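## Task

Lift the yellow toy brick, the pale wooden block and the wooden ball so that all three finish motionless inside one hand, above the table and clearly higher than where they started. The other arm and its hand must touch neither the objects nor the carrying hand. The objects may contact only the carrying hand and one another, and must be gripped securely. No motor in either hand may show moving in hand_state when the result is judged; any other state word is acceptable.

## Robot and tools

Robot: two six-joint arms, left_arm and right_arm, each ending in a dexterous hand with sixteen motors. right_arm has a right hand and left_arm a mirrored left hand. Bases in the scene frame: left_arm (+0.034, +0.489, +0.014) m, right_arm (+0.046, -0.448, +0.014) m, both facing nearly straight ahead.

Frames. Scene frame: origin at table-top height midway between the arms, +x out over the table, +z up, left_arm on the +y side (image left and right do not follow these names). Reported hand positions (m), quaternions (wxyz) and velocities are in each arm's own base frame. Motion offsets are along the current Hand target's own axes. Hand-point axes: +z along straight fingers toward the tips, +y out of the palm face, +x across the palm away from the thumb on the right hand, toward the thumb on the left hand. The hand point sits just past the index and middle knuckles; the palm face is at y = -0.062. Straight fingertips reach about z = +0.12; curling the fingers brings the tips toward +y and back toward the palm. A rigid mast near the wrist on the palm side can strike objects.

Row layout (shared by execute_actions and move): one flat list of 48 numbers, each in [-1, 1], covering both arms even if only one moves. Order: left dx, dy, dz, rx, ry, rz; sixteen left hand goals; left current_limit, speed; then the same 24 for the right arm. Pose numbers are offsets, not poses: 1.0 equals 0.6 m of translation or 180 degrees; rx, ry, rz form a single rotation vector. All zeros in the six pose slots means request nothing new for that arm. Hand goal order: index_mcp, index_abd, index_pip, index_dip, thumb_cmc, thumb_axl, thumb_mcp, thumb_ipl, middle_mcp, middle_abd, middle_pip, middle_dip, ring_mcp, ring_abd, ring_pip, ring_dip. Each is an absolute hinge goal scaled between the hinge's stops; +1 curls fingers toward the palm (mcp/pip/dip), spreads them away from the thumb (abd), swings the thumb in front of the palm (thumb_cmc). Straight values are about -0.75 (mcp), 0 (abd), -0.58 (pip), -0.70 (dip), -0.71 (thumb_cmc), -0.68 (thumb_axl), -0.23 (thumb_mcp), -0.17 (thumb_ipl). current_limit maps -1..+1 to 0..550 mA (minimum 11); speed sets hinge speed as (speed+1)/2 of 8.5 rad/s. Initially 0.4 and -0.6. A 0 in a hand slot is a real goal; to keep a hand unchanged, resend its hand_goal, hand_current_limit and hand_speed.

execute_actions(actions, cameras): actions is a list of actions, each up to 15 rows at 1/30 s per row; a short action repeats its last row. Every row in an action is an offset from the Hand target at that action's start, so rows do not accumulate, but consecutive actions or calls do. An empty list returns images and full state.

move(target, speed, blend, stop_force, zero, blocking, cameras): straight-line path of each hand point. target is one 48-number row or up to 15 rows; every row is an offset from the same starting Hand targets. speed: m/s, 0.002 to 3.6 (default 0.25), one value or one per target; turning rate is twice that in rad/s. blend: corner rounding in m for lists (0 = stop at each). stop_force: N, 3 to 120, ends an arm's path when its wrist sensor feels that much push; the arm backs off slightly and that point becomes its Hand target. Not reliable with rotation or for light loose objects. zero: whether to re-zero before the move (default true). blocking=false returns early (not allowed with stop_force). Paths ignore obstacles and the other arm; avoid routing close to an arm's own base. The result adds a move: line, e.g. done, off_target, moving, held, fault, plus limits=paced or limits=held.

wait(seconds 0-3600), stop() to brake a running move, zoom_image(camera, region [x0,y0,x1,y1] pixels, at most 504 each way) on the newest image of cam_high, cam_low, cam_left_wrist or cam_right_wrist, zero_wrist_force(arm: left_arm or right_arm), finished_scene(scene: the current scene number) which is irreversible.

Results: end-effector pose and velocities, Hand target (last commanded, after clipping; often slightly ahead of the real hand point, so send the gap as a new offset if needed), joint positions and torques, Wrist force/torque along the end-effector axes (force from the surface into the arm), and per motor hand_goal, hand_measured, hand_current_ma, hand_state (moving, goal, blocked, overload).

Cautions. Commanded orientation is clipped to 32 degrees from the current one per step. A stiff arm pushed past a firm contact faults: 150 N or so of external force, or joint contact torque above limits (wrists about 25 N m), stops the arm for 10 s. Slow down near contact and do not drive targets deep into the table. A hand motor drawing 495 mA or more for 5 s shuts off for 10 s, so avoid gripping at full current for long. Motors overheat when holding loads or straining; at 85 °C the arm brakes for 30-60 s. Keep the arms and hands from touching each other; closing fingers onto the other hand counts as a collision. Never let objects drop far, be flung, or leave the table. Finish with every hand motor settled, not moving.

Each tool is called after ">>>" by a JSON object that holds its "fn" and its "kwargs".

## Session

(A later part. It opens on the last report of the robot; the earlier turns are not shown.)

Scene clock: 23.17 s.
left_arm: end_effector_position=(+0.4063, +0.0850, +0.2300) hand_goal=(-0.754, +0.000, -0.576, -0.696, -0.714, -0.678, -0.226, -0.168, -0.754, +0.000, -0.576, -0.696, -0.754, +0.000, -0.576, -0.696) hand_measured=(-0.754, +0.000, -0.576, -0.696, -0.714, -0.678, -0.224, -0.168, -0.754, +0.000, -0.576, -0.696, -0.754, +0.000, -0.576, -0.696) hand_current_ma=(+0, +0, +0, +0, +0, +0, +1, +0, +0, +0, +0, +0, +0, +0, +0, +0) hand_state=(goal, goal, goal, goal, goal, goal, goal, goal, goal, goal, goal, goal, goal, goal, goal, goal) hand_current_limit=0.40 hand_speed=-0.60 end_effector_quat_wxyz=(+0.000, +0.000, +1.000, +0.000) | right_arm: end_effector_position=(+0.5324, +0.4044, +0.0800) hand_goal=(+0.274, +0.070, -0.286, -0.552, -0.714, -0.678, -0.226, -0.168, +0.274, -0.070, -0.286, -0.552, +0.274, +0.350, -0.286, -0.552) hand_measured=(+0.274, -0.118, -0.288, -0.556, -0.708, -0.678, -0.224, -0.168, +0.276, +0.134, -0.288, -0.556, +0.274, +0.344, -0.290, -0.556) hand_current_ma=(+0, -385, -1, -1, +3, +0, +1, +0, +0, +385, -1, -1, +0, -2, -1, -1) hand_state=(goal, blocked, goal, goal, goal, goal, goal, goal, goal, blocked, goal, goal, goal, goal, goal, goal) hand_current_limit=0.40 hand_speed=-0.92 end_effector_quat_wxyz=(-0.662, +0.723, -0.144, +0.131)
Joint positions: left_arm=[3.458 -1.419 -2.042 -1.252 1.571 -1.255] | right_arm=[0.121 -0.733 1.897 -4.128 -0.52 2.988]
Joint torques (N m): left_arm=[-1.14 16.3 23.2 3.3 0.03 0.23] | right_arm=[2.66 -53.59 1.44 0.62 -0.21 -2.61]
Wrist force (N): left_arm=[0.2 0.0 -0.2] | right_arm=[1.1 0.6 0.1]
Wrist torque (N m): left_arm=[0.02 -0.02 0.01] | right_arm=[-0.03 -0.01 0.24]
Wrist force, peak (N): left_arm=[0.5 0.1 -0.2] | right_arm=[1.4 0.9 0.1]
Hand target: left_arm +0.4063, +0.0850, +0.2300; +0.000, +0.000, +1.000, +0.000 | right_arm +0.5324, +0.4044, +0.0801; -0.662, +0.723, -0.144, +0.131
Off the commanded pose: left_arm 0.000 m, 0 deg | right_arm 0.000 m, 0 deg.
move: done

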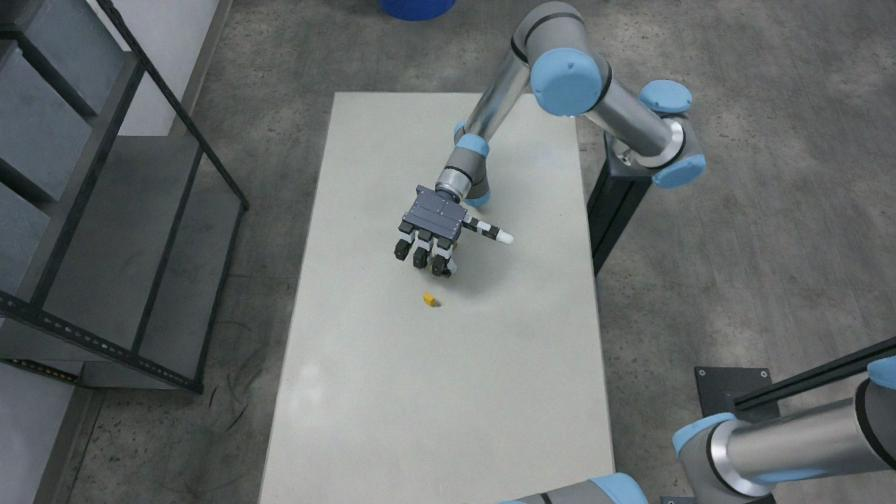

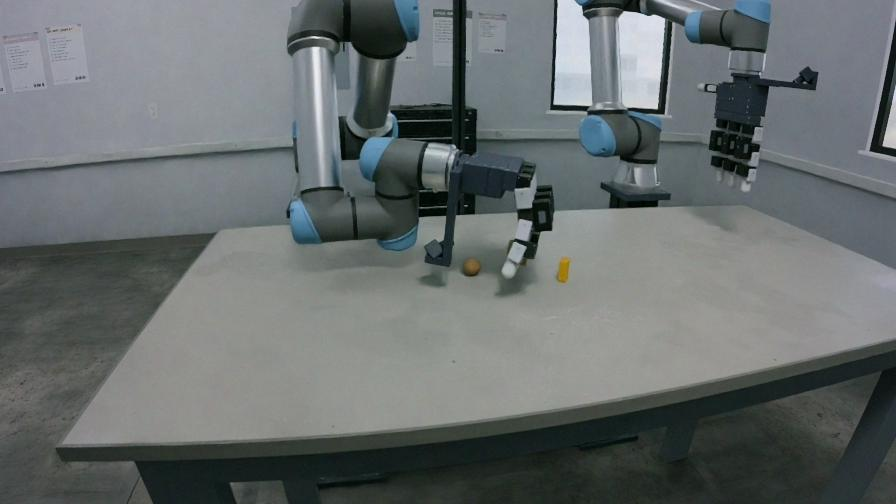

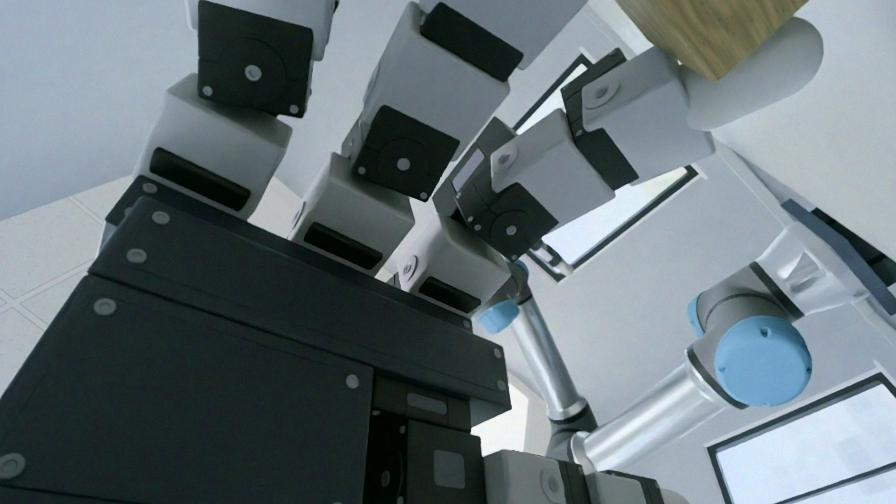

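>>> {"fn": "move", "kwargs": {"target": [[0,0,0,0,0,0,-0.754,0,-0.576,-0.696,-0.714,-0.678,-0.226,-0.168,-0.754,0,-0.576,-0.696,-0.754,0,-0.576,-0.696,0.4,-0.6,0,-0.0598,-0.0052,0,0,0,0.274,0.07,-0.286,-0.552,-0.714,-0.678,-0.226,-0.168,0.274,-0.07,-0.286,-0.552,0.274,0.35,-0.286,-0.552,0.4,-0.92],[0,0,0,0,0,0,-0.754,0,-0.576,-0.696,-0.714,-0.678,-0.226,-0.168,-0.754,0,-0.576,-0.696,-0.754,0,-0.576,-0.696,0.4,-0.6,-0.0945,-0.0746,0.164,0,0.1217,0.0106,0.274,0.07,-0.286,-0.552,-0.714,-0.678,-0.226,-0.168,0.274,-0.07,-0.286,-0.552,0.274,0.35,-0.286,-0.552,0.4,-0.92]], "speed": 0.1, "blend": [0.01,0], "cameras": ["cam_high","cam_low"]}}

>>> {"fn": "zoom_image", "kwargs": {"camera": "cam_low", "region": [440, 200, 600, 300]}}

>>> {"fn": "zoom_image", "kwargs": {"camera": "cam_high", "region": [370, 210, 480, 320]}}

Scene clock: 31.10 s.
left_arm: end_effector_position=(+0.4063, +0.0850, +0.2300) hand_goal=(-0.754, +0.000, -0.576, -0.696, -0.714, -0.678, -0.226, -0.168, -0.754, +0.000, -0.576, -0.696, -0.754, +0.000, -0.576, -0.696) hand_measured=(-0.754, +0.000, -0.576, -0.696, -0.714, -0.678, -0.224, -0.168, -0.754, +0.000, -0.576, -0.696, -0.754, +0.000, -0.576, -0.696) hand_current_ma=(+0, +0, +0, +0, +0, +0, +1, +0, +0, +0, +0, +0, +0, +0, +0, +0) hand_state=(goal, goal, goal, goal, goal, goal, goal, goal, goal, goal, goal, goal, goal, goal, goal, goal) hand_current_limit=0.40 hand_speed=-0.60 end_effector_quat_wxyz=(+0.000, +0.000, +1.000, +0.000) | right_arm: end_effector_position=(+0.5190, +0.5202, +0.1161) hand_goal=(+0.274, +0.070, -0.286, -0.552, -0.714, -0.678, -0.226, -0.168, +0.274, -0.070, -0.286, -0.552, +0.274, +0.350, -0.286, -0.552) hand_measured=(+0.274, -0.118, -0.288, -0.556, -0.708, -0.678, -0.224, -0.168, +0.276, +0.134, -0.288, -0.556, +0.274, +0.344, -0.290, -0.556) hand_current_ma=(+0, -385, -1, -1, +3, +0, +1, +0, +0, +385, -1, -1, +0, -2, -1, -1) hand_state=(goal, blocked, goal, goal, goal, goal, goal, goal, goal, blocked, goal, goal, goal, goal, goal, goal) hand_current_limit=0.40 hand_speed=-0.92 end_effector_quat_wxyz=(-0.625, +0.683, -0.279, +0.255)
Joint positions: left_arm=[3.458 -1.419 -2.042 -1.252 1.571 -1.255] | right_arm=[0.477 -0.793 1.86 -4.115 -1.254 3.113]
Joint torques (N m): left_arm=[-0.83 16.84 23.89 3.4 0.17 0.23] | right_arm=[8.57 -33.29 -23.74 -0.03 -2.27 2.26]
Wrist force (N): left_arm=[0.0 0.0 0.2] | right_arm=[1.0 0.4 0.0]
Wrist torque (N m): left_arm=[-0.01 0.01 0.00] | right_arm=[-0.05 -0.03 0.23]
Wrist force, peak (N): left_arm=[0.3 -0.3 -0.2] | right_arm=[1.1 1.3 0.1]
Hand target: left_arm +0.4063, +0.0850, +0.2300; +0.000, +0.000, +1.000, +0.000 | right_arm +0.5190, +0.5203, +0.1161; -0.625, +0.683, -0.279, +0.255
Off the commanded pose: left_arm 0.000 m, 0 deg | right_arm 0.000 m, 0 deg.
move: done

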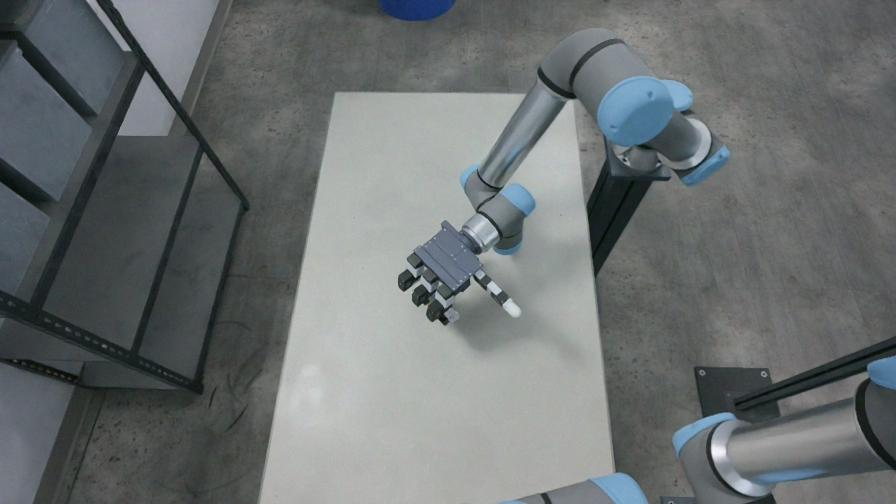

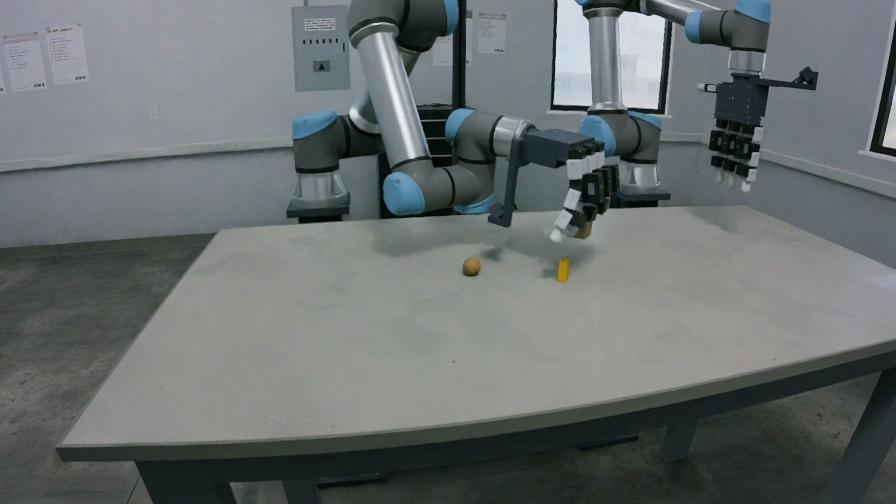

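Scaled by 3.150.

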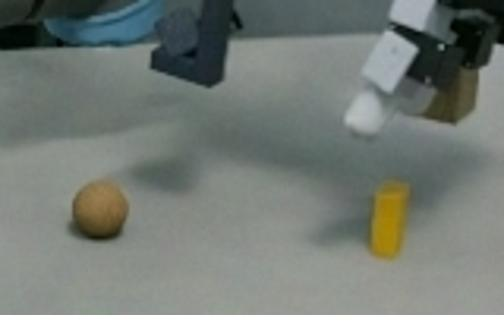

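Scaled by 4.582.

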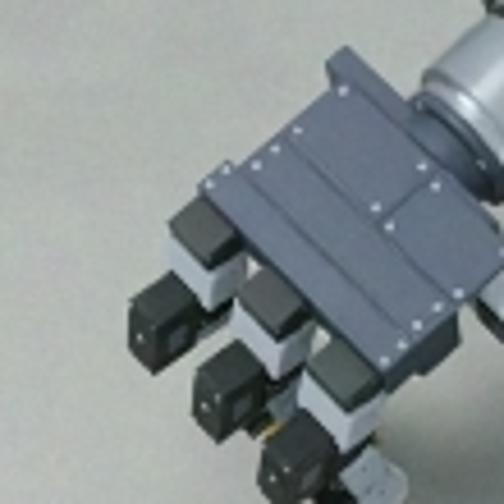

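>>> {"fn": "move", "kwargs": {"target": [0,0,0,0,0,0,-0.754,0,-0.576,-0.696,-0.714,-0.678,-0.226,-0.168,-0.754,0,-0.576,-0.696,-0.754,0,-0.576,-0.696,0.4,-0.6,0,0.0565,0.0049,0,0,0,0.274,0.07,-0.286,-0.552,-0.714,-0.678,-0.226,-0.168,0.274,0.0,-0.286,-0.552,0.274,0.35,-0.286,-0.552,0.4,-0.92], "speed": 0.1, "cameras": ["cam_high","cam_low","cam_right_wrist"]}}

>>> {"fn": "zoom_image", "kwargs": {"camera": "cam_low", "region": [500, 200, 620, 300]}}

>>> {"fn": "zoom_image", "kwargs": {"camera": "cam_high", "region": [380, 250, 480, 350]}}

Scene clock: 33.43 s.
left_arm: end_effector_position=(+0.4063, +0.0850, +0.2300) hand_goal=(-0.754, +0.000, -0.576, -0.696, -0.714, -0.678, -0.226, -0.168, -0.754, +0.000, -0.576, -0.696, -0.754, +0.000, -0.576, -0.696) hand_measured=(-0.754, +0.000, -0.576, -0.696, -0.714, -0.678, -0.224, -0.168, -0.754, +0.000, -0.576, -0.696, -0.754, +0.000, -0.576, -0.696) hand_current_ma=(+0, +0, +0, +0, +0, +0, +1, +0, +0, +0, +0, +0, +0, +0, +0, +0) hand_state=(goal, goal, goal, goal, goal, goal, goal, goal, goal, goal, goal, goal, goal, goal, goal, goal) hand_current_limit=0.40 hand_speed=-0.60 end_effector_quat_wxyz=(+0.000, +0.000, +1.000, +0.000) | right_arm: end_effector_position=(+0.5189, +0.5202, +0.0822) hand_goal=(+0.274, +0.070, -0.286, -0.552, -0.714, -0.678, -0.226, -0.168, +0.274, +0.000, -0.286, -0.552, +0.274, +0.350, -0.286, -0.552) hand_measured=(+0.274, -0.118, -0.288, -0.556, -0.708, -0.678, -0.224, -0.168, +0.276, +0.134, -0.288, -0.556, +0.274, +0.344, -0.290, -0.556) hand_current_ma=(+0, -385, -1, -1, +3, +0, +1, +0, +0, +296, -1, -1, +0, -2, -1, -1) hand_state=(goal, blocked, goal, goal, goal, goal, goal, goal, goal, blocked, goal, goal, goal, goal, goal, goal) hand_current_limit=0.40 hand_speed=-0.92 end_effector_quat_wxyz=(-0.625, +0.683, -0.279, +0.255)
Joint positions: left_arm=[3.458 -1.419 -2.042 -1.252 1.571 -1.255] | right_arm=[0.477 -0.719 1.848 -4.177 -1.254 3.113]
Joint torques (N m): left_arm=[-0.88 16.7 23.91 3.55 0.07 0.19] | right_arm=[4.2 -33.58 -22.81 -3.48 -1.62 -0.26]
Wrist force (N): left_arm=[0.1 0.0 0.0] | right_arm=[1.2 0.7 0.0]
Wrist torque (N m): left_arm=[0.00 -0.01 0.00] | right_arm=[0.00 -0.07 0.27]
Wrist force, peak (N): left_arm=[0.5 -0.1 0.1] | right_arm=[1.0 1.5 -0.2]
Hand target: left_arm +0.4063, +0.0850, +0.2300; +0.000, +0.000, +1.000, +0.000 | right_arm +0.5189, +0.5202, +0.0821; -0.625, +0.683, -0.279, +0.255
Off the commanded pose: left_arm 0.000 m, 0 deg | right_arm 0.000 m, 0 deg.
move: done

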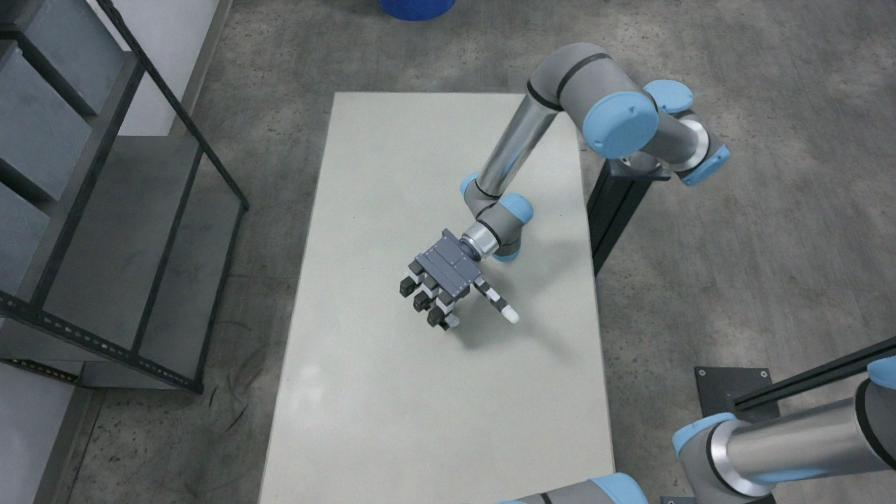

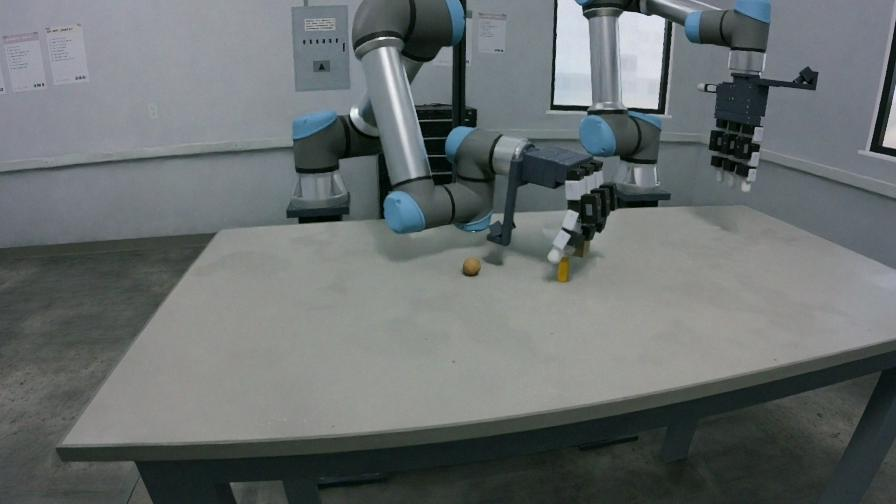

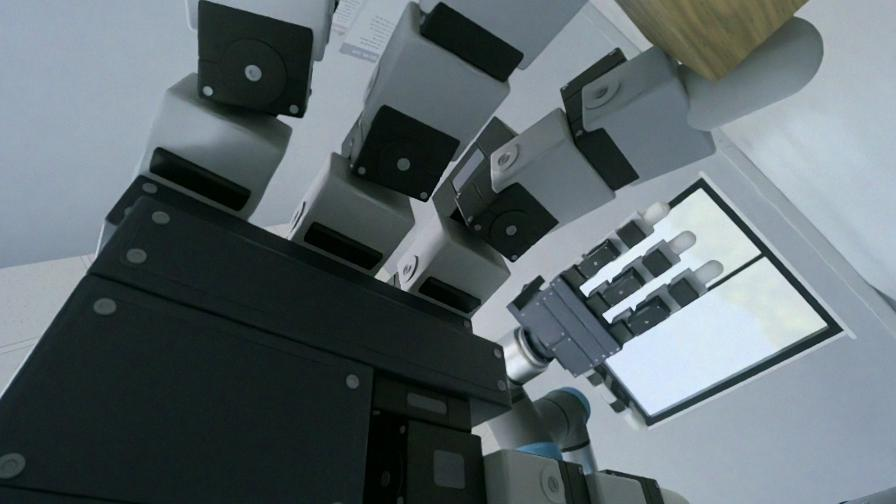

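Scaled by 4.200.

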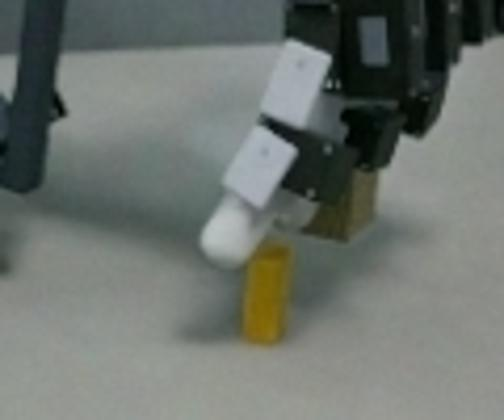

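Scaled by 5.040.

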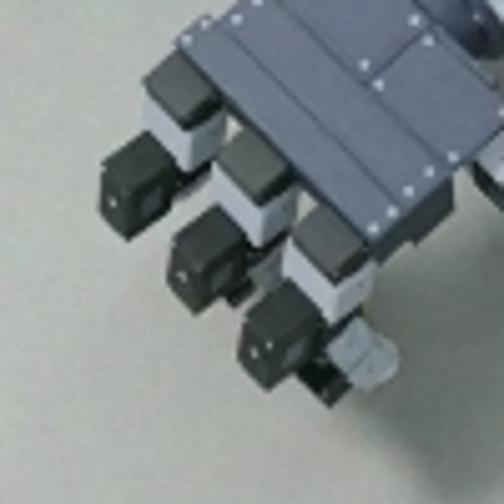

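>>> {"fn": "move", "kwargs": {"target": [0,0,0,0,0,0,-0.754,0,-0.576,-0.696,-0.714,-0.678,-0.226,-0.168,-0.754,0,-0.576,-0.696,-0.754,0,-0.576,-0.696,0.4,-0.6,0.0083,0.0535,-0.0004,0,0,0,0.274,0.07,-0.286,-0.552,-0.714,-0.678,-0.226,-0.168,0.274,0.0,-0.286,-0.552,0.274,0.35,-0.286,-0.552,0.4,-0.92], "speed": 0.05, "stop_force": 4, "cameras": ["cam_high","cam_low","cam_right_wrist"]}}

>>> {"fn": "zoom_image", "kwargs": {"camera": "cam_low", "region": [500, 200, 620, 300]}}

>>> {"fn": "zoom_image", "kwargs": {"camera": "cam_high", "region": [380, 250, 480, 350]}}

Scene clock: 36.37 s.
left_arm: end_effector_position=(+0.4063, +0.0850, +0.2300) hand_goal=(-0.754, +0.000, -0.576, -0.696, -0.714, -0.678, -0.226, -0.168, -0.754, +0.000, -0.576, -0.696, -0.754, +0.000, -0.576, -0.696) hand_measured=(-0.754, +0.000, -0.576, -0.696, -0.714, -0.678, -0.224, -0.168, -0.754, +0.000, -0.576, -0.696, -0.754, +0.000, -0.576, -0.696) hand_current_ma=(+0, +0, +0, +0, +0, +0, +1, +0, +0, +0, +0, +0, +0, +0, +0, +0) hand_state=(goal, goal, goal, goal, goal, goal, goal, goal, goal, goal, goal, goal, goal, goal, goal, goal) hand_current_limit=0.40 hand_speed=-0.60 end_effector_quat_wxyz=(+0.000, +0.000, +1.000, +0.000) | right_arm: end_effector_position=(+0.5203, +0.5146, +0.0501) hand_goal=(+0.274, +0.070, -0.286, -0.552, -0.714, -0.678, -0.226, -0.168, +0.274, +0.000, -0.286, -0.552, +0.274, +0.350, -0.286, -0.552) hand_measured=(+0.274, -0.118, -0.288, -0.556, -0.708, -0.678, -0.224, -0.168, +0.276, +0.134, -0.288, -0.554, +0.274, +0.344, -0.290, -0.556) hand_current_ma=(+0, -385, -1, -1, +3, +0, +1, +0, +0, +296, -1, -1, +0, -2, -1, -1) hand_state=(goal, blocked, goal, goal, goal, goal, goal, goal, goal, blocked, goal, goal, goal, goal, goal, goal) hand_current_limit=0.40 hand_speed=-0.92 end_effector_quat_wxyz=(-0.625, +0.683, -0.279, +0.255)
Joint positions: left_arm=[3.458 -1.419 -2.042 -1.252 1.571 -1.255] | right_arm=[0.465 -0.65 1.838 -4.237 -1.242 3.112]
Joint torques (N m): left_arm=[-0.85 16.8 23.52 3.59 0 0.24] | right_arm=[-8.83 -33.15 -20.84 -2.86 2.28 -2.27]
Wrist force (N): left_arm=[-0.2 0.1 -0.2] | right_arm=[0.7 -2.7 0.2]
Wrist torque (N m): left_arm=[0.03 0.03 -0.02] | right_arm=[-0.08 -0.07 0.31]
Wrist force, peak (N): left_arm=[0.3 -0.1 -0.3] | right_arm=[0.8 -2.7 0.1]
Hand target: left_arm +0.4063, +0.0850, +0.2300; +0.000, +0.000, +1.000, +0.000 | right_arm +0.5203, +0.5146, +0.0501; -0.625, +0.683, -0.279, +0.255
Off the commanded pose: left_arm 0.000 m, 0 deg | right_arm 0.000 m, 0 deg.
move: done

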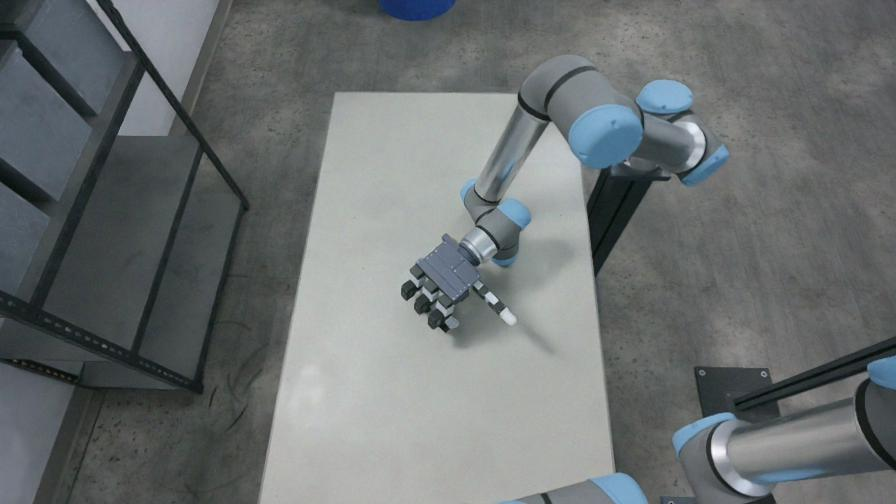

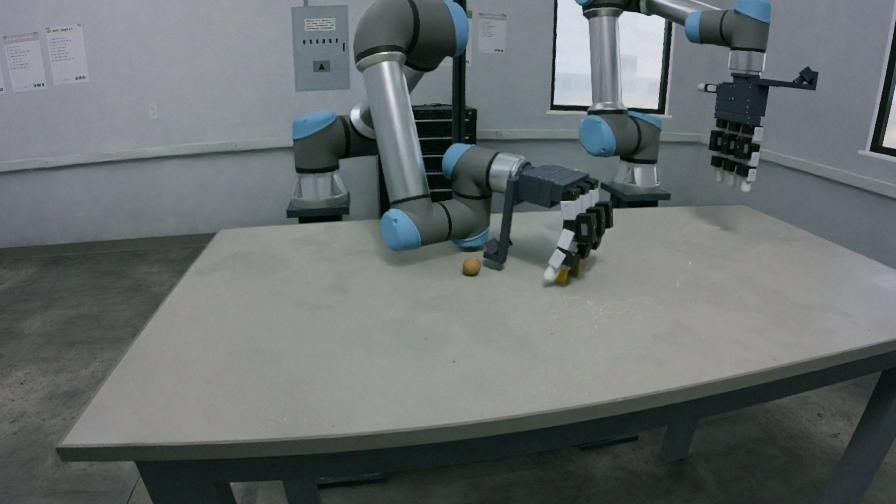

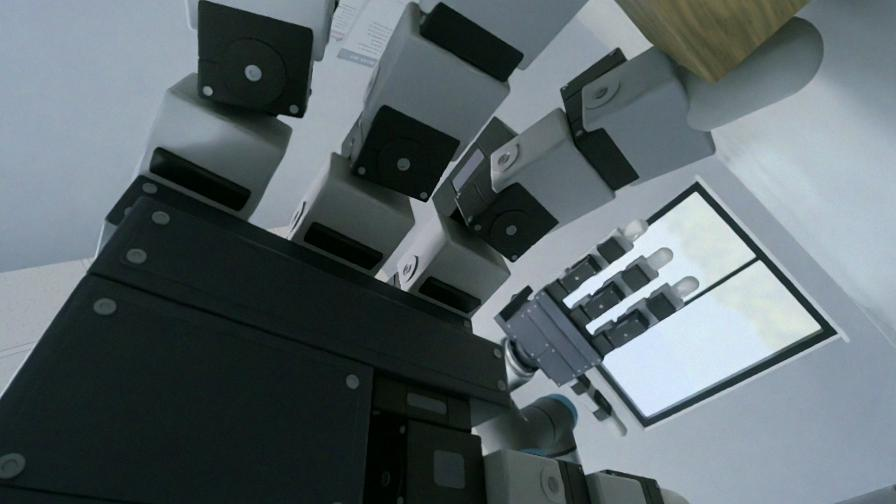

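Scaled by 4.200.

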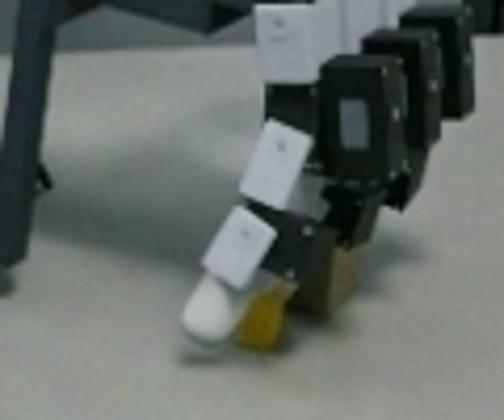

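Scaled by 5.040.

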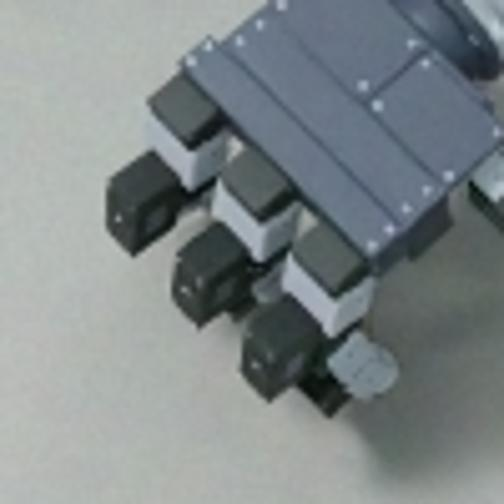

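>>> {"fn": "move", "kwargs": {"target": [0,0,0,0,0,0,-0.754,0,-0.576,-0.696,-0.714,-0.678,-0.226,-0.168,-0.754,0,-0.576,-0.696,-0.754,0,-0.576,-0.696,0.4,-0.6,0,0,0,0,0,0,0.274,0.1,-0.286,-0.552,-0.714,-0.678,-0.226,-0.168,0.274,0.0,-0.286,-0.552,0.274,0.1,-0.286,-0.552,0.4,-0.94], "cameras": ["cam_low"]}}

>>> {"fn": "zoom_image", "kwargs": {"camera": "cam_low", "region": [500, 200, 620, 300]}}

Scene clock: 38.27 s.
left_arm: end_effector_position=(+0.4063, +0.0850, +0.2300) hand_goal=(-0.754, +0.000, -0.576, -0.696, -0.714, -0.678, -0.226, -0.168, -0.754, +0.000, -0.576, -0.696, -0.754, +0.000, -0.576, -0.696) hand_measured=(-0.754, +0.000, -0.576, -0.696, -0.714, -0.678, -0.224, -0.168, -0.754, +0.000, -0.576, -0.696, -0.754, +0.000, -0.576, -0.696) hand_current_ma=(+0, +0, +0, +0, +0, +0, +1, +0, +0, +0, +0, +0, +0, +0, +0, +0) hand_state=(goal, goal, goal, goal, goal, goal, goal, goal, goal, goal, goal, goal, goal, goal, goal, goal) hand_current_limit=0.40 hand_speed=-0.60 end_effector_quat_wxyz=(+0.000, +0.000, +1.000, +0.000) | right_arm: end_effector_position=(+0.5203, +0.5146, +0.0501) hand_goal=(+0.274, +0.100, -0.286, -0.552, -0.714, -0.678, -0.226, -0.168, +0.274, +0.000, -0.286, -0.552, +0.274, +0.100, -0.286, -0.552) hand_measured=(+0.274, -0.118, -0.288, -0.556, -0.708, -0.678, -0.224, -0.168, +0.274, +0.128, -0.288, -0.554, +0.284, +0.208, -0.282, -0.550) hand_current_ma=(+0, -385, -1, -1, +3, +0, +1, +0, +0, +273, +0, +0, +6, +207, +2, +0) hand_state=(goal, blocked, goal, goal, goal, goal, goal, goal, goal, blocked, goal, goal, goal, blocked, goal, goal) hand_current_limit=0.40 hand_speed=-0.94 end_effector_quat_wxyz=(-0.625, +0.683, -0.279, +0.255)
Joint positions: left_arm=[3.458 -1.419 -2.042 -1.252 1.571 -1.255] | right_arm=[0.465 -0.65 1.838 -4.237 -1.242 3.112]
Joint torques (N m): left_arm=[-0.85 16.89 23.44 3.74 0.26 0.04] | right_arm=[-6.66 -32.38 -17.94 -1.99 2.25 -1.27]
Wrist force (N): left_arm=[0.0 0.1 0.1] | right_arm=[1.1 -5.1 -0.5]
Wrist torque (N m): left_arm=[0.01 0.01 0.00] | right_arm=[-0.11 -0.05 0.14]
Wrist force, peak (N): left_arm=[0.3 -0.3 0.1] | right_arm=[1.3 -5.3 -0.4]
Hand target: left_arm +0.4063, +0.0850, +0.2300; +0.000, +0.000, +1.000, +0.000 | right_arm +0.5203, +0.5146, +0.0501; -0.625, +0.683, -0.279, +0.255
Off the commanded pose: left_arm 0.000 m, 0 deg | right_arm 0.000 m, 0 deg.
move: done

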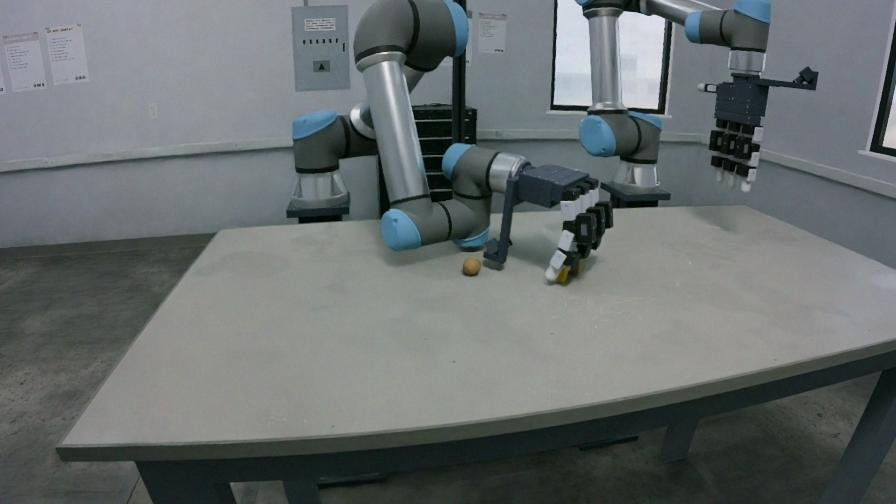

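Scaled by 4.200.

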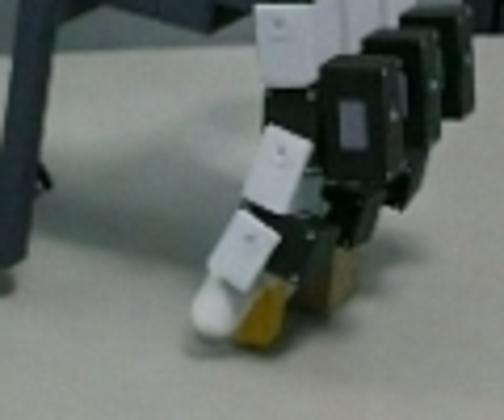

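>>> {"fn": "move", "kwargs": {"target": [0,0,0,0,0,0,-0.754,0,-0.576,-0.696,-0.714,-0.678,-0.226,-0.168,-0.754,0,-0.576,-0.696,-0.754,0,-0.576,-0.696,0.4,-0.6,0,-0.05,-0.0044,0,0,0,0.274,0.1,-0.286,-0.552,-0.714,-0.678,-0.226,-0.168,0.274,0.0,-0.286,-0.552,0.274,0.1,-0.286,-0.552,0.4,-0.94], "cameras": ["cam_low"], "speed": 0.04}}

>>> {"fn": "zoom_image", "kwargs": {"camera": "cam_low", "region": [500, 200, 620, 300]}}

Scene clock: 40.10 s.
left_arm: end_effector_position=(+0.4063, +0.0850, +0.2300) hand_goal=(-0.754, +0.000, -0.576, -0.696, -0.714, -0.678, -0.226, -0.168, -0.754, +0.000, -0.576, -0.696, -0.754, +0.000, -0.576, -0.696) hand_measured=(-0.754, +0.000, -0.576, -0.696, -0.714, -0.678, -0.224, -0.168, -0.754, +0.000, -0.576, -0.696, -0.754, +0.000, -0.576, -0.696) hand_current_ma=(+0, +0, +0, +0, +0, +0, +1, +0, +0, +0, +0, +0, +0, +0, +0, +0) hand_state=(goal, goal, goal, goal, goal, goal, goal, goal, goal, goal, goal, goal, goal, goal, goal, goal) hand_current_limit=0.40 hand_speed=-0.60 end_effector_quat_wxyz=(+0.000, +0.000, +1.000, +0.000) | right_arm: end_effector_position=(+0.5203, +0.5146, +0.0801) hand_goal=(+0.274, +0.100, -0.286, -0.552, -0.714, -0.678, -0.226, -0.168, +0.274, +0.000, -0.286, -0.552, +0.274, +0.100, -0.286, -0.552) hand_measured=(+0.274, -0.118, -0.288, -0.556, -0.708, -0.678, -0.224, -0.168, +0.270, +0.126, -0.294, -0.556, +0.284, +0.196, -0.282, -0.550) hand_current_ma=(+0, -385, -1, -1, +3, +0, +1, +0, -2, +266, -4, -1, +6, +171, +2, +0) hand_state=(goal, blocked, goal, goal, goal, goal, goal, goal, goal, blocked, goal, goal, goal, blocked, goal, goal) hand_current_limit=0.40 hand_speed=-0.94 end_effector_quat_wxyz=(-0.625, +0.683, -0.279, +0.255)
Joint positions: left_arm=[3.458 -1.419 -2.042 -1.252 1.571 -1.255] | right_arm=[0.465 -0.717 1.856 -4.186 -1.242 3.112]
Joint torques (N m): left_arm=[-1.27 17.36 23.71 3.67 0.1 0.28] | right_arm=[-6.65 -54.34 0.51 0.02 2.45 0.63]
Wrist force (N): left_arm=[0.1 0.2 0.1] | right_arm=[1.2 0.8 0.0]
Wrist torque (N m): left_arm=[0.03 0.00 0.01] | right_arm=[0.00 -0.05 0.35]
Wrist force, peak (N): left_arm=[0.4 -0.2 -0.3] | right_arm=[0.9 -5.3 -0.4]
Hand target: left_arm +0.4063, +0.0850, +0.2300; +0.000, +0.000, +1.000, +0.000 | right_arm +0.5203, +0.5146, +0.0802; -0.625, +0.683, -0.279, +0.255
Off the commanded pose: left_arm 0.000 m, 0 deg | right_arm 0.000 m, 0 deg.
move: done

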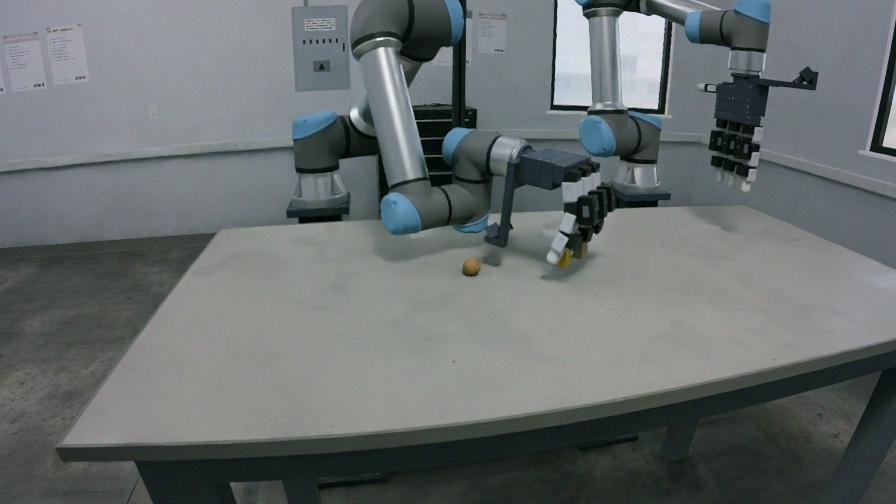

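Scaled by 4.200.

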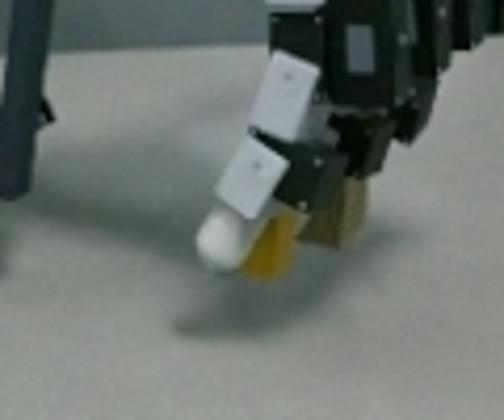

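>>> {"fn": "move", "kwargs": {"target": [[0,0,0,0,0,0,-0.754,0,-0.576,-0.696,-0.714,-0.678,-0.226,-0.168,-0.754,0,-0.576,-0.696,-0.754,0,-0.576,-0.696,0.4,-0.6,0,-0.0598,-0.0052,0,0,0,0.274,0.1,-0.286,-0.552,-0.714,-0.678,-0.226,-0.168,0.274,0.0,-0.286,-0.552,0.274,0.06,-0.286,-0.552,0.4,-0.94],[0,0,0,0,0,0,-0.754,0,-0.576,-0.696,-0.714,-0.678,-0.226,-0.168,-0.754,0,-0.576,-0.696,-0.754,0,-0.576,-0.696,0.4,-0.6,0.2237,-0.0453,-0.1709,0,-0.1217,-0.0106,0.274,0.1,-0.286,-0.552,0.42,-0.677,-0.45,-0.168,0.274,0.0,-0.286,-0.552,0.274,0.06,-0.286,-0.552,0.4,-0.85]], "speed": 0.1, "cameras": ["cam_high","cam_low","cam_right_wrist"]}}

>>> {"fn": "zoom_image", "kwargs": {"camera": "cam_low", "region": [420, 200, 560, 300]}}

>>> {"fn": "zoom_image", "kwargs": {"camera": "cam_high", "region": [390, 200, 490, 300]}}

Scene clock: 47.43 s.
left_arm: end_effector_position=(+0.4063, +0.0850, +0.2300) hand_goal=(-0.754, +0.000, -0.576, -0.696, -0.714, -0.678, -0.226, -0.168, -0.754, +0.000, -0.576, -0.696, -0.754, +0.000, -0.576, -0.696) hand_measured=(-0.754, +0.000, -0.576, -0.696, -0.714, -0.678, -0.224, -0.168, -0.754, +0.000, -0.576, -0.696, -0.754, +0.000, -0.576, -0.696) hand_current_ma=(+0, +0, +0, +0, +0, +0, +1, +0, +0, +0, +0, +0, +0, +0, +0, +0) hand_state=(goal, goal, goal, goal, goal, goal, goal, goal, goal, goal, goal, goal, goal, goal, goal, goal) hand_current_limit=0.40 hand_speed=-0.60 end_effector_quat_wxyz=(+0.000, +0.000, +1.000, +0.000) | right_arm: end_effector_position=(+0.5463, +0.3494, +0.1163) hand_goal=(+0.274, +0.100, -0.286, -0.552, +0.420, -0.678, -0.450, -0.168, +0.274, +0.000, -0.286, -0.552, +0.274, +0.060, -0.286, -0.552) hand_measured=(+0.274, -0.118, -0.288, -0.556, +0.420, -0.678, -0.446, -0.168, +0.268, +0.122, -0.296, -0.556, +0.286, +0.184, -0.282, -0.550) hand_current_ma=(+0, -385, -1, -1, +0, +0, +2, +0, -3, +253, -5, -1, +8, +265, +2, +0) hand_state=(goal, blocked, goal, goal, goal, goal, goal, goal, goal, blocked, goal, goal, goal, blocked, goal, goal) hand_current_limit=0.40 hand_speed=-0.85 end_effector_quat_wxyz=(-0.662, +0.723, -0.144, +0.131)
Joint positions: left_arm=[3.458 -1.419 -2.042 -1.252 1.571 -1.255] | right_arm=[0.006 -0.828 1.939 -4.029 -0.407 2.937]
Joint torques (N m): left_arm=[-1.03 17.4 24.66 3.93 0.22 0.2] | right_arm=[-8.13 -50.78 -0.73 0.82 2.83 -2.62]
Wrist force (N): left_arm=[0.0 -0.1 0.0] | right_arm=[1.2 0.6 0.2]
Wrist torque (N m): left_arm=[0.00 0.00 0.00] | right_arm=[-0.03 -0.04 0.41]
Wrist force, peak (N): left_arm=[0.5 0.0 0.1] | right_arm=[1.8 0.6 -0.4]
Hand target: left_arm +0.4063, +0.0850, +0.2300; +0.000, +0.000, +1.000, +0.000 | right_arm +0.5463, +0.3494, +0.1163; -0.662, +0.723, -0.144, +0.131
Off the commanded pose: left_arm 0.000 m, 0 deg | right_arm 0.000 m, 0 deg.
move: done

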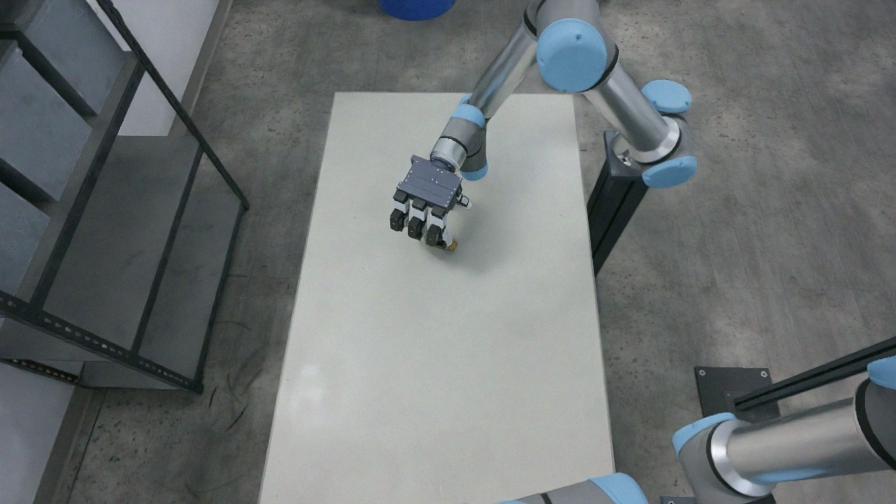

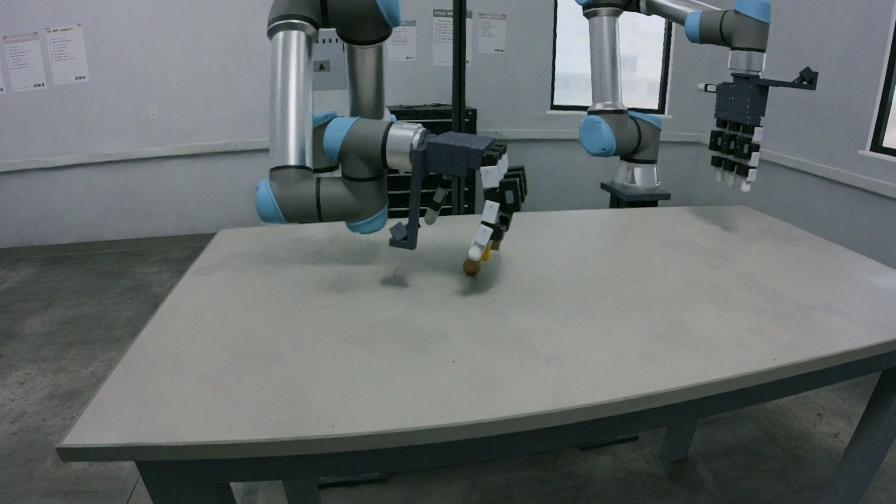

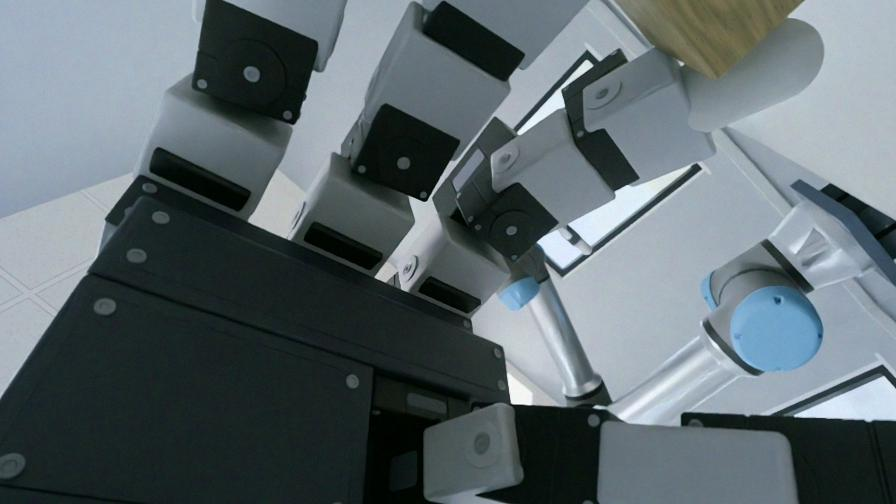

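Scaled by 3.600.

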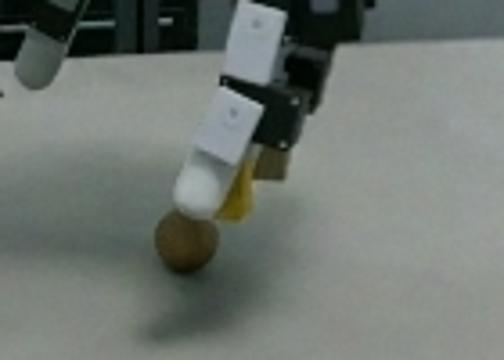

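Scaled by 5.040.

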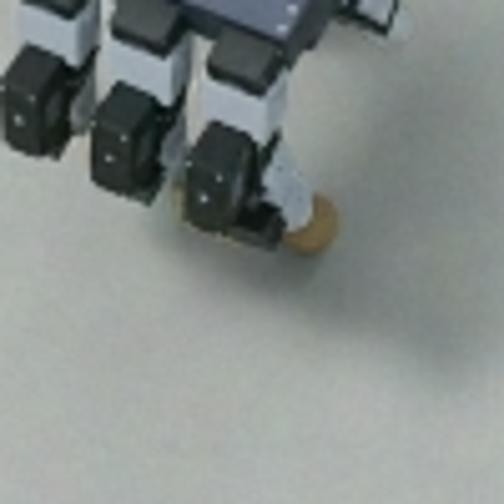

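>>> {"fn": "move", "kwargs": {"target": [0,0,0,0,0,0,-0.754,0,-0.576,-0.696,-0.714,-0.678,-0.226,-0.168,-0.754,0,-0.576,-0.696,-0.754,0,-0.576,-0.696,0.4,-0.6,0.005,0.056,0.0105,0,0,0,0.274,0.1,-0.286,-0.552,0.42,-0.677,-0.45,-0.168,0.274,0.0,-0.286,-0.552,0.274,0.06,-0.286,-0.552,0.4,-0.85], "speed": 0.06, "cameras": ["cam_high","cam_low","cam_right_wrist"]}}

>>> {"fn": "zoom_image", "kwargs": {"camera": "cam_low", "region": [420, 200, 560, 300]}}

>>> {"fn": "zoom_image", "kwargs": {"camera": "cam_high", "region": [390, 200, 490, 300]}}

Scene clock: 49.73 s.
left_arm: end_effector_position=(+0.4063, +0.0850, +0.2300) hand_goal=(-0.754, +0.000, -0.576, -0.696, -0.714, -0.678, -0.226, -0.168, -0.754, +0.000, -0.576, -0.696, -0.754, +0.000, -0.576, -0.696) hand_measured=(-0.754, +0.000, -0.576, -0.696, -0.714, -0.678, -0.224, -0.168, -0.754, +0.000, -0.576, -0.696, -0.754, +0.000, -0.576, -0.696) hand_current_ma=(+0, +0, +0, +0, +0, +0, +1, +0, +0, +0, +0, +0, +0, +0, +0, +0) hand_state=(goal, goal, goal, goal, goal, goal, goal, goal, goal, goal, goal, goal, goal, goal, goal, goal) hand_current_limit=0.40 hand_speed=-0.60 end_effector_quat_wxyz=(+0.000, +0.000, +1.000, +0.000) | right_arm: end_effector_position=(+0.5503, +0.3513, +0.0823) hand_goal=(+0.274, +0.100, -0.286, -0.552, +0.420, -0.678, -0.450, -0.168, +0.274, +0.000, -0.286, -0.552, +0.274, +0.060, -0.286, -0.552) hand_measured=(+0.274, -0.118, -0.288, -0.556, +0.420, -0.678, -0.446, -0.168, +0.268, +0.122, -0.296, -0.556, +0.286, +0.184, -0.282, -0.550) hand_current_ma=(+0, -385, -1, -1, +0, +0, +2, +0, -3, +253, -5, -1, +8, +265, +2, +0) hand_state=(goal, blocked, goal, goal, goal, goal, goal, goal, goal, blocked, goal, goal, goal, blocked, goal, goal) hand_current_limit=0.40 hand_speed=-0.85 end_effector_quat_wxyz=(-0.662, +0.723, -0.144, +0.131)
Joint positions: left_arm=[3.458 -1.419 -2.042 -1.252 1.571 -1.255] | right_arm=[0.01 -0.745 1.913 -4.087 -0.411 2.939]
Joint torques (N m): left_arm=[-1.43 17.22 24.46 3.91 0.21 0.18] | right_arm=[8.47 -32.62 -21.95 -2.78 -2.02 2.24]
Wrist force (N): left_arm=[0.2 0.0 0.0] | right_arm=[0.8 0.7 0.1]
Wrist torque (N m): left_arm=[0.00 -0.02 0.02] | right_arm=[0.01 0.03 0.26]
Wrist force, peak (N): left_arm=[0.5 0.0 -0.1] | right_arm=[1.4 0.8 -0.2]
Hand target: left_arm +0.4063, +0.0850, +0.2300; +0.000, +0.000, +1.000, +0.000 | right_arm +0.5503, +0.3513, +0.0822; -0.662, +0.723, -0.144, +0.131
Off the commanded pose: left_arm 0.000 m, 0 deg | right_arm 0.000 m, 0 deg.
move: done

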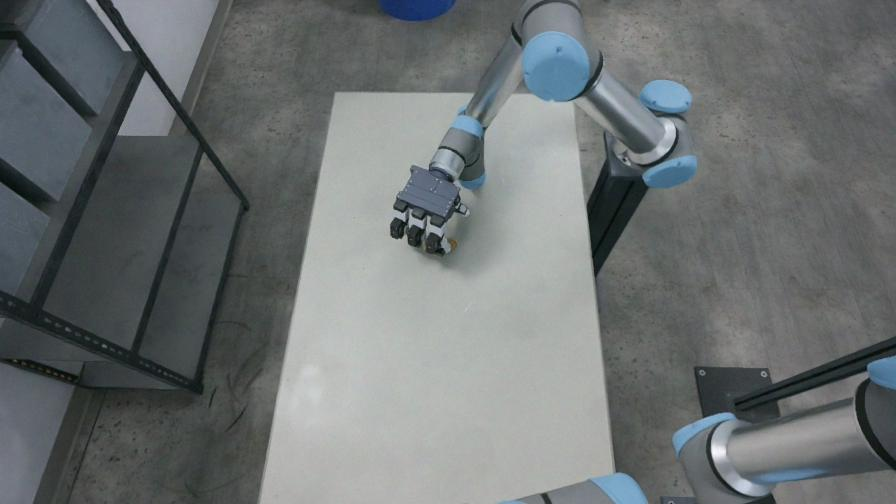

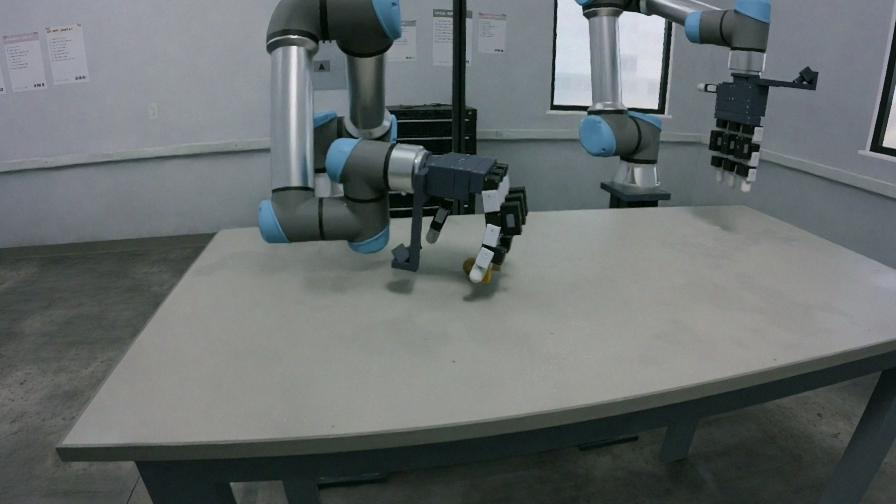

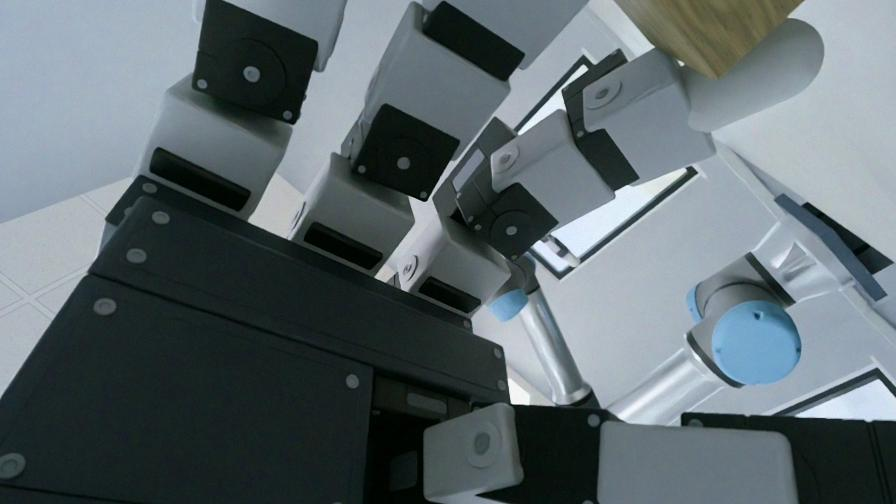

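Scaled by 3.600.

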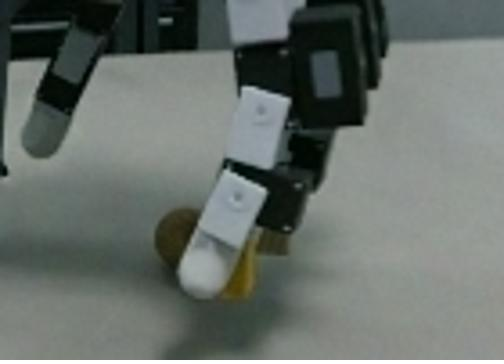

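Scaled by 5.040.

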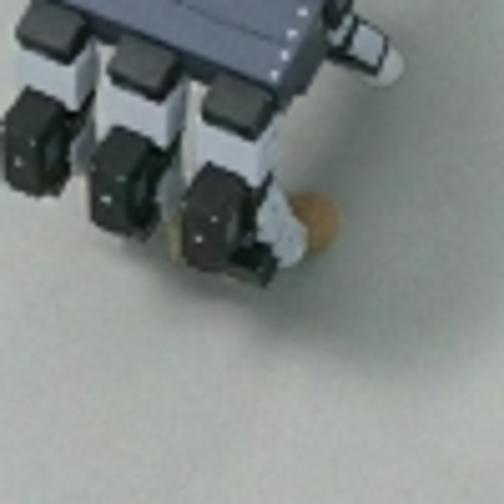

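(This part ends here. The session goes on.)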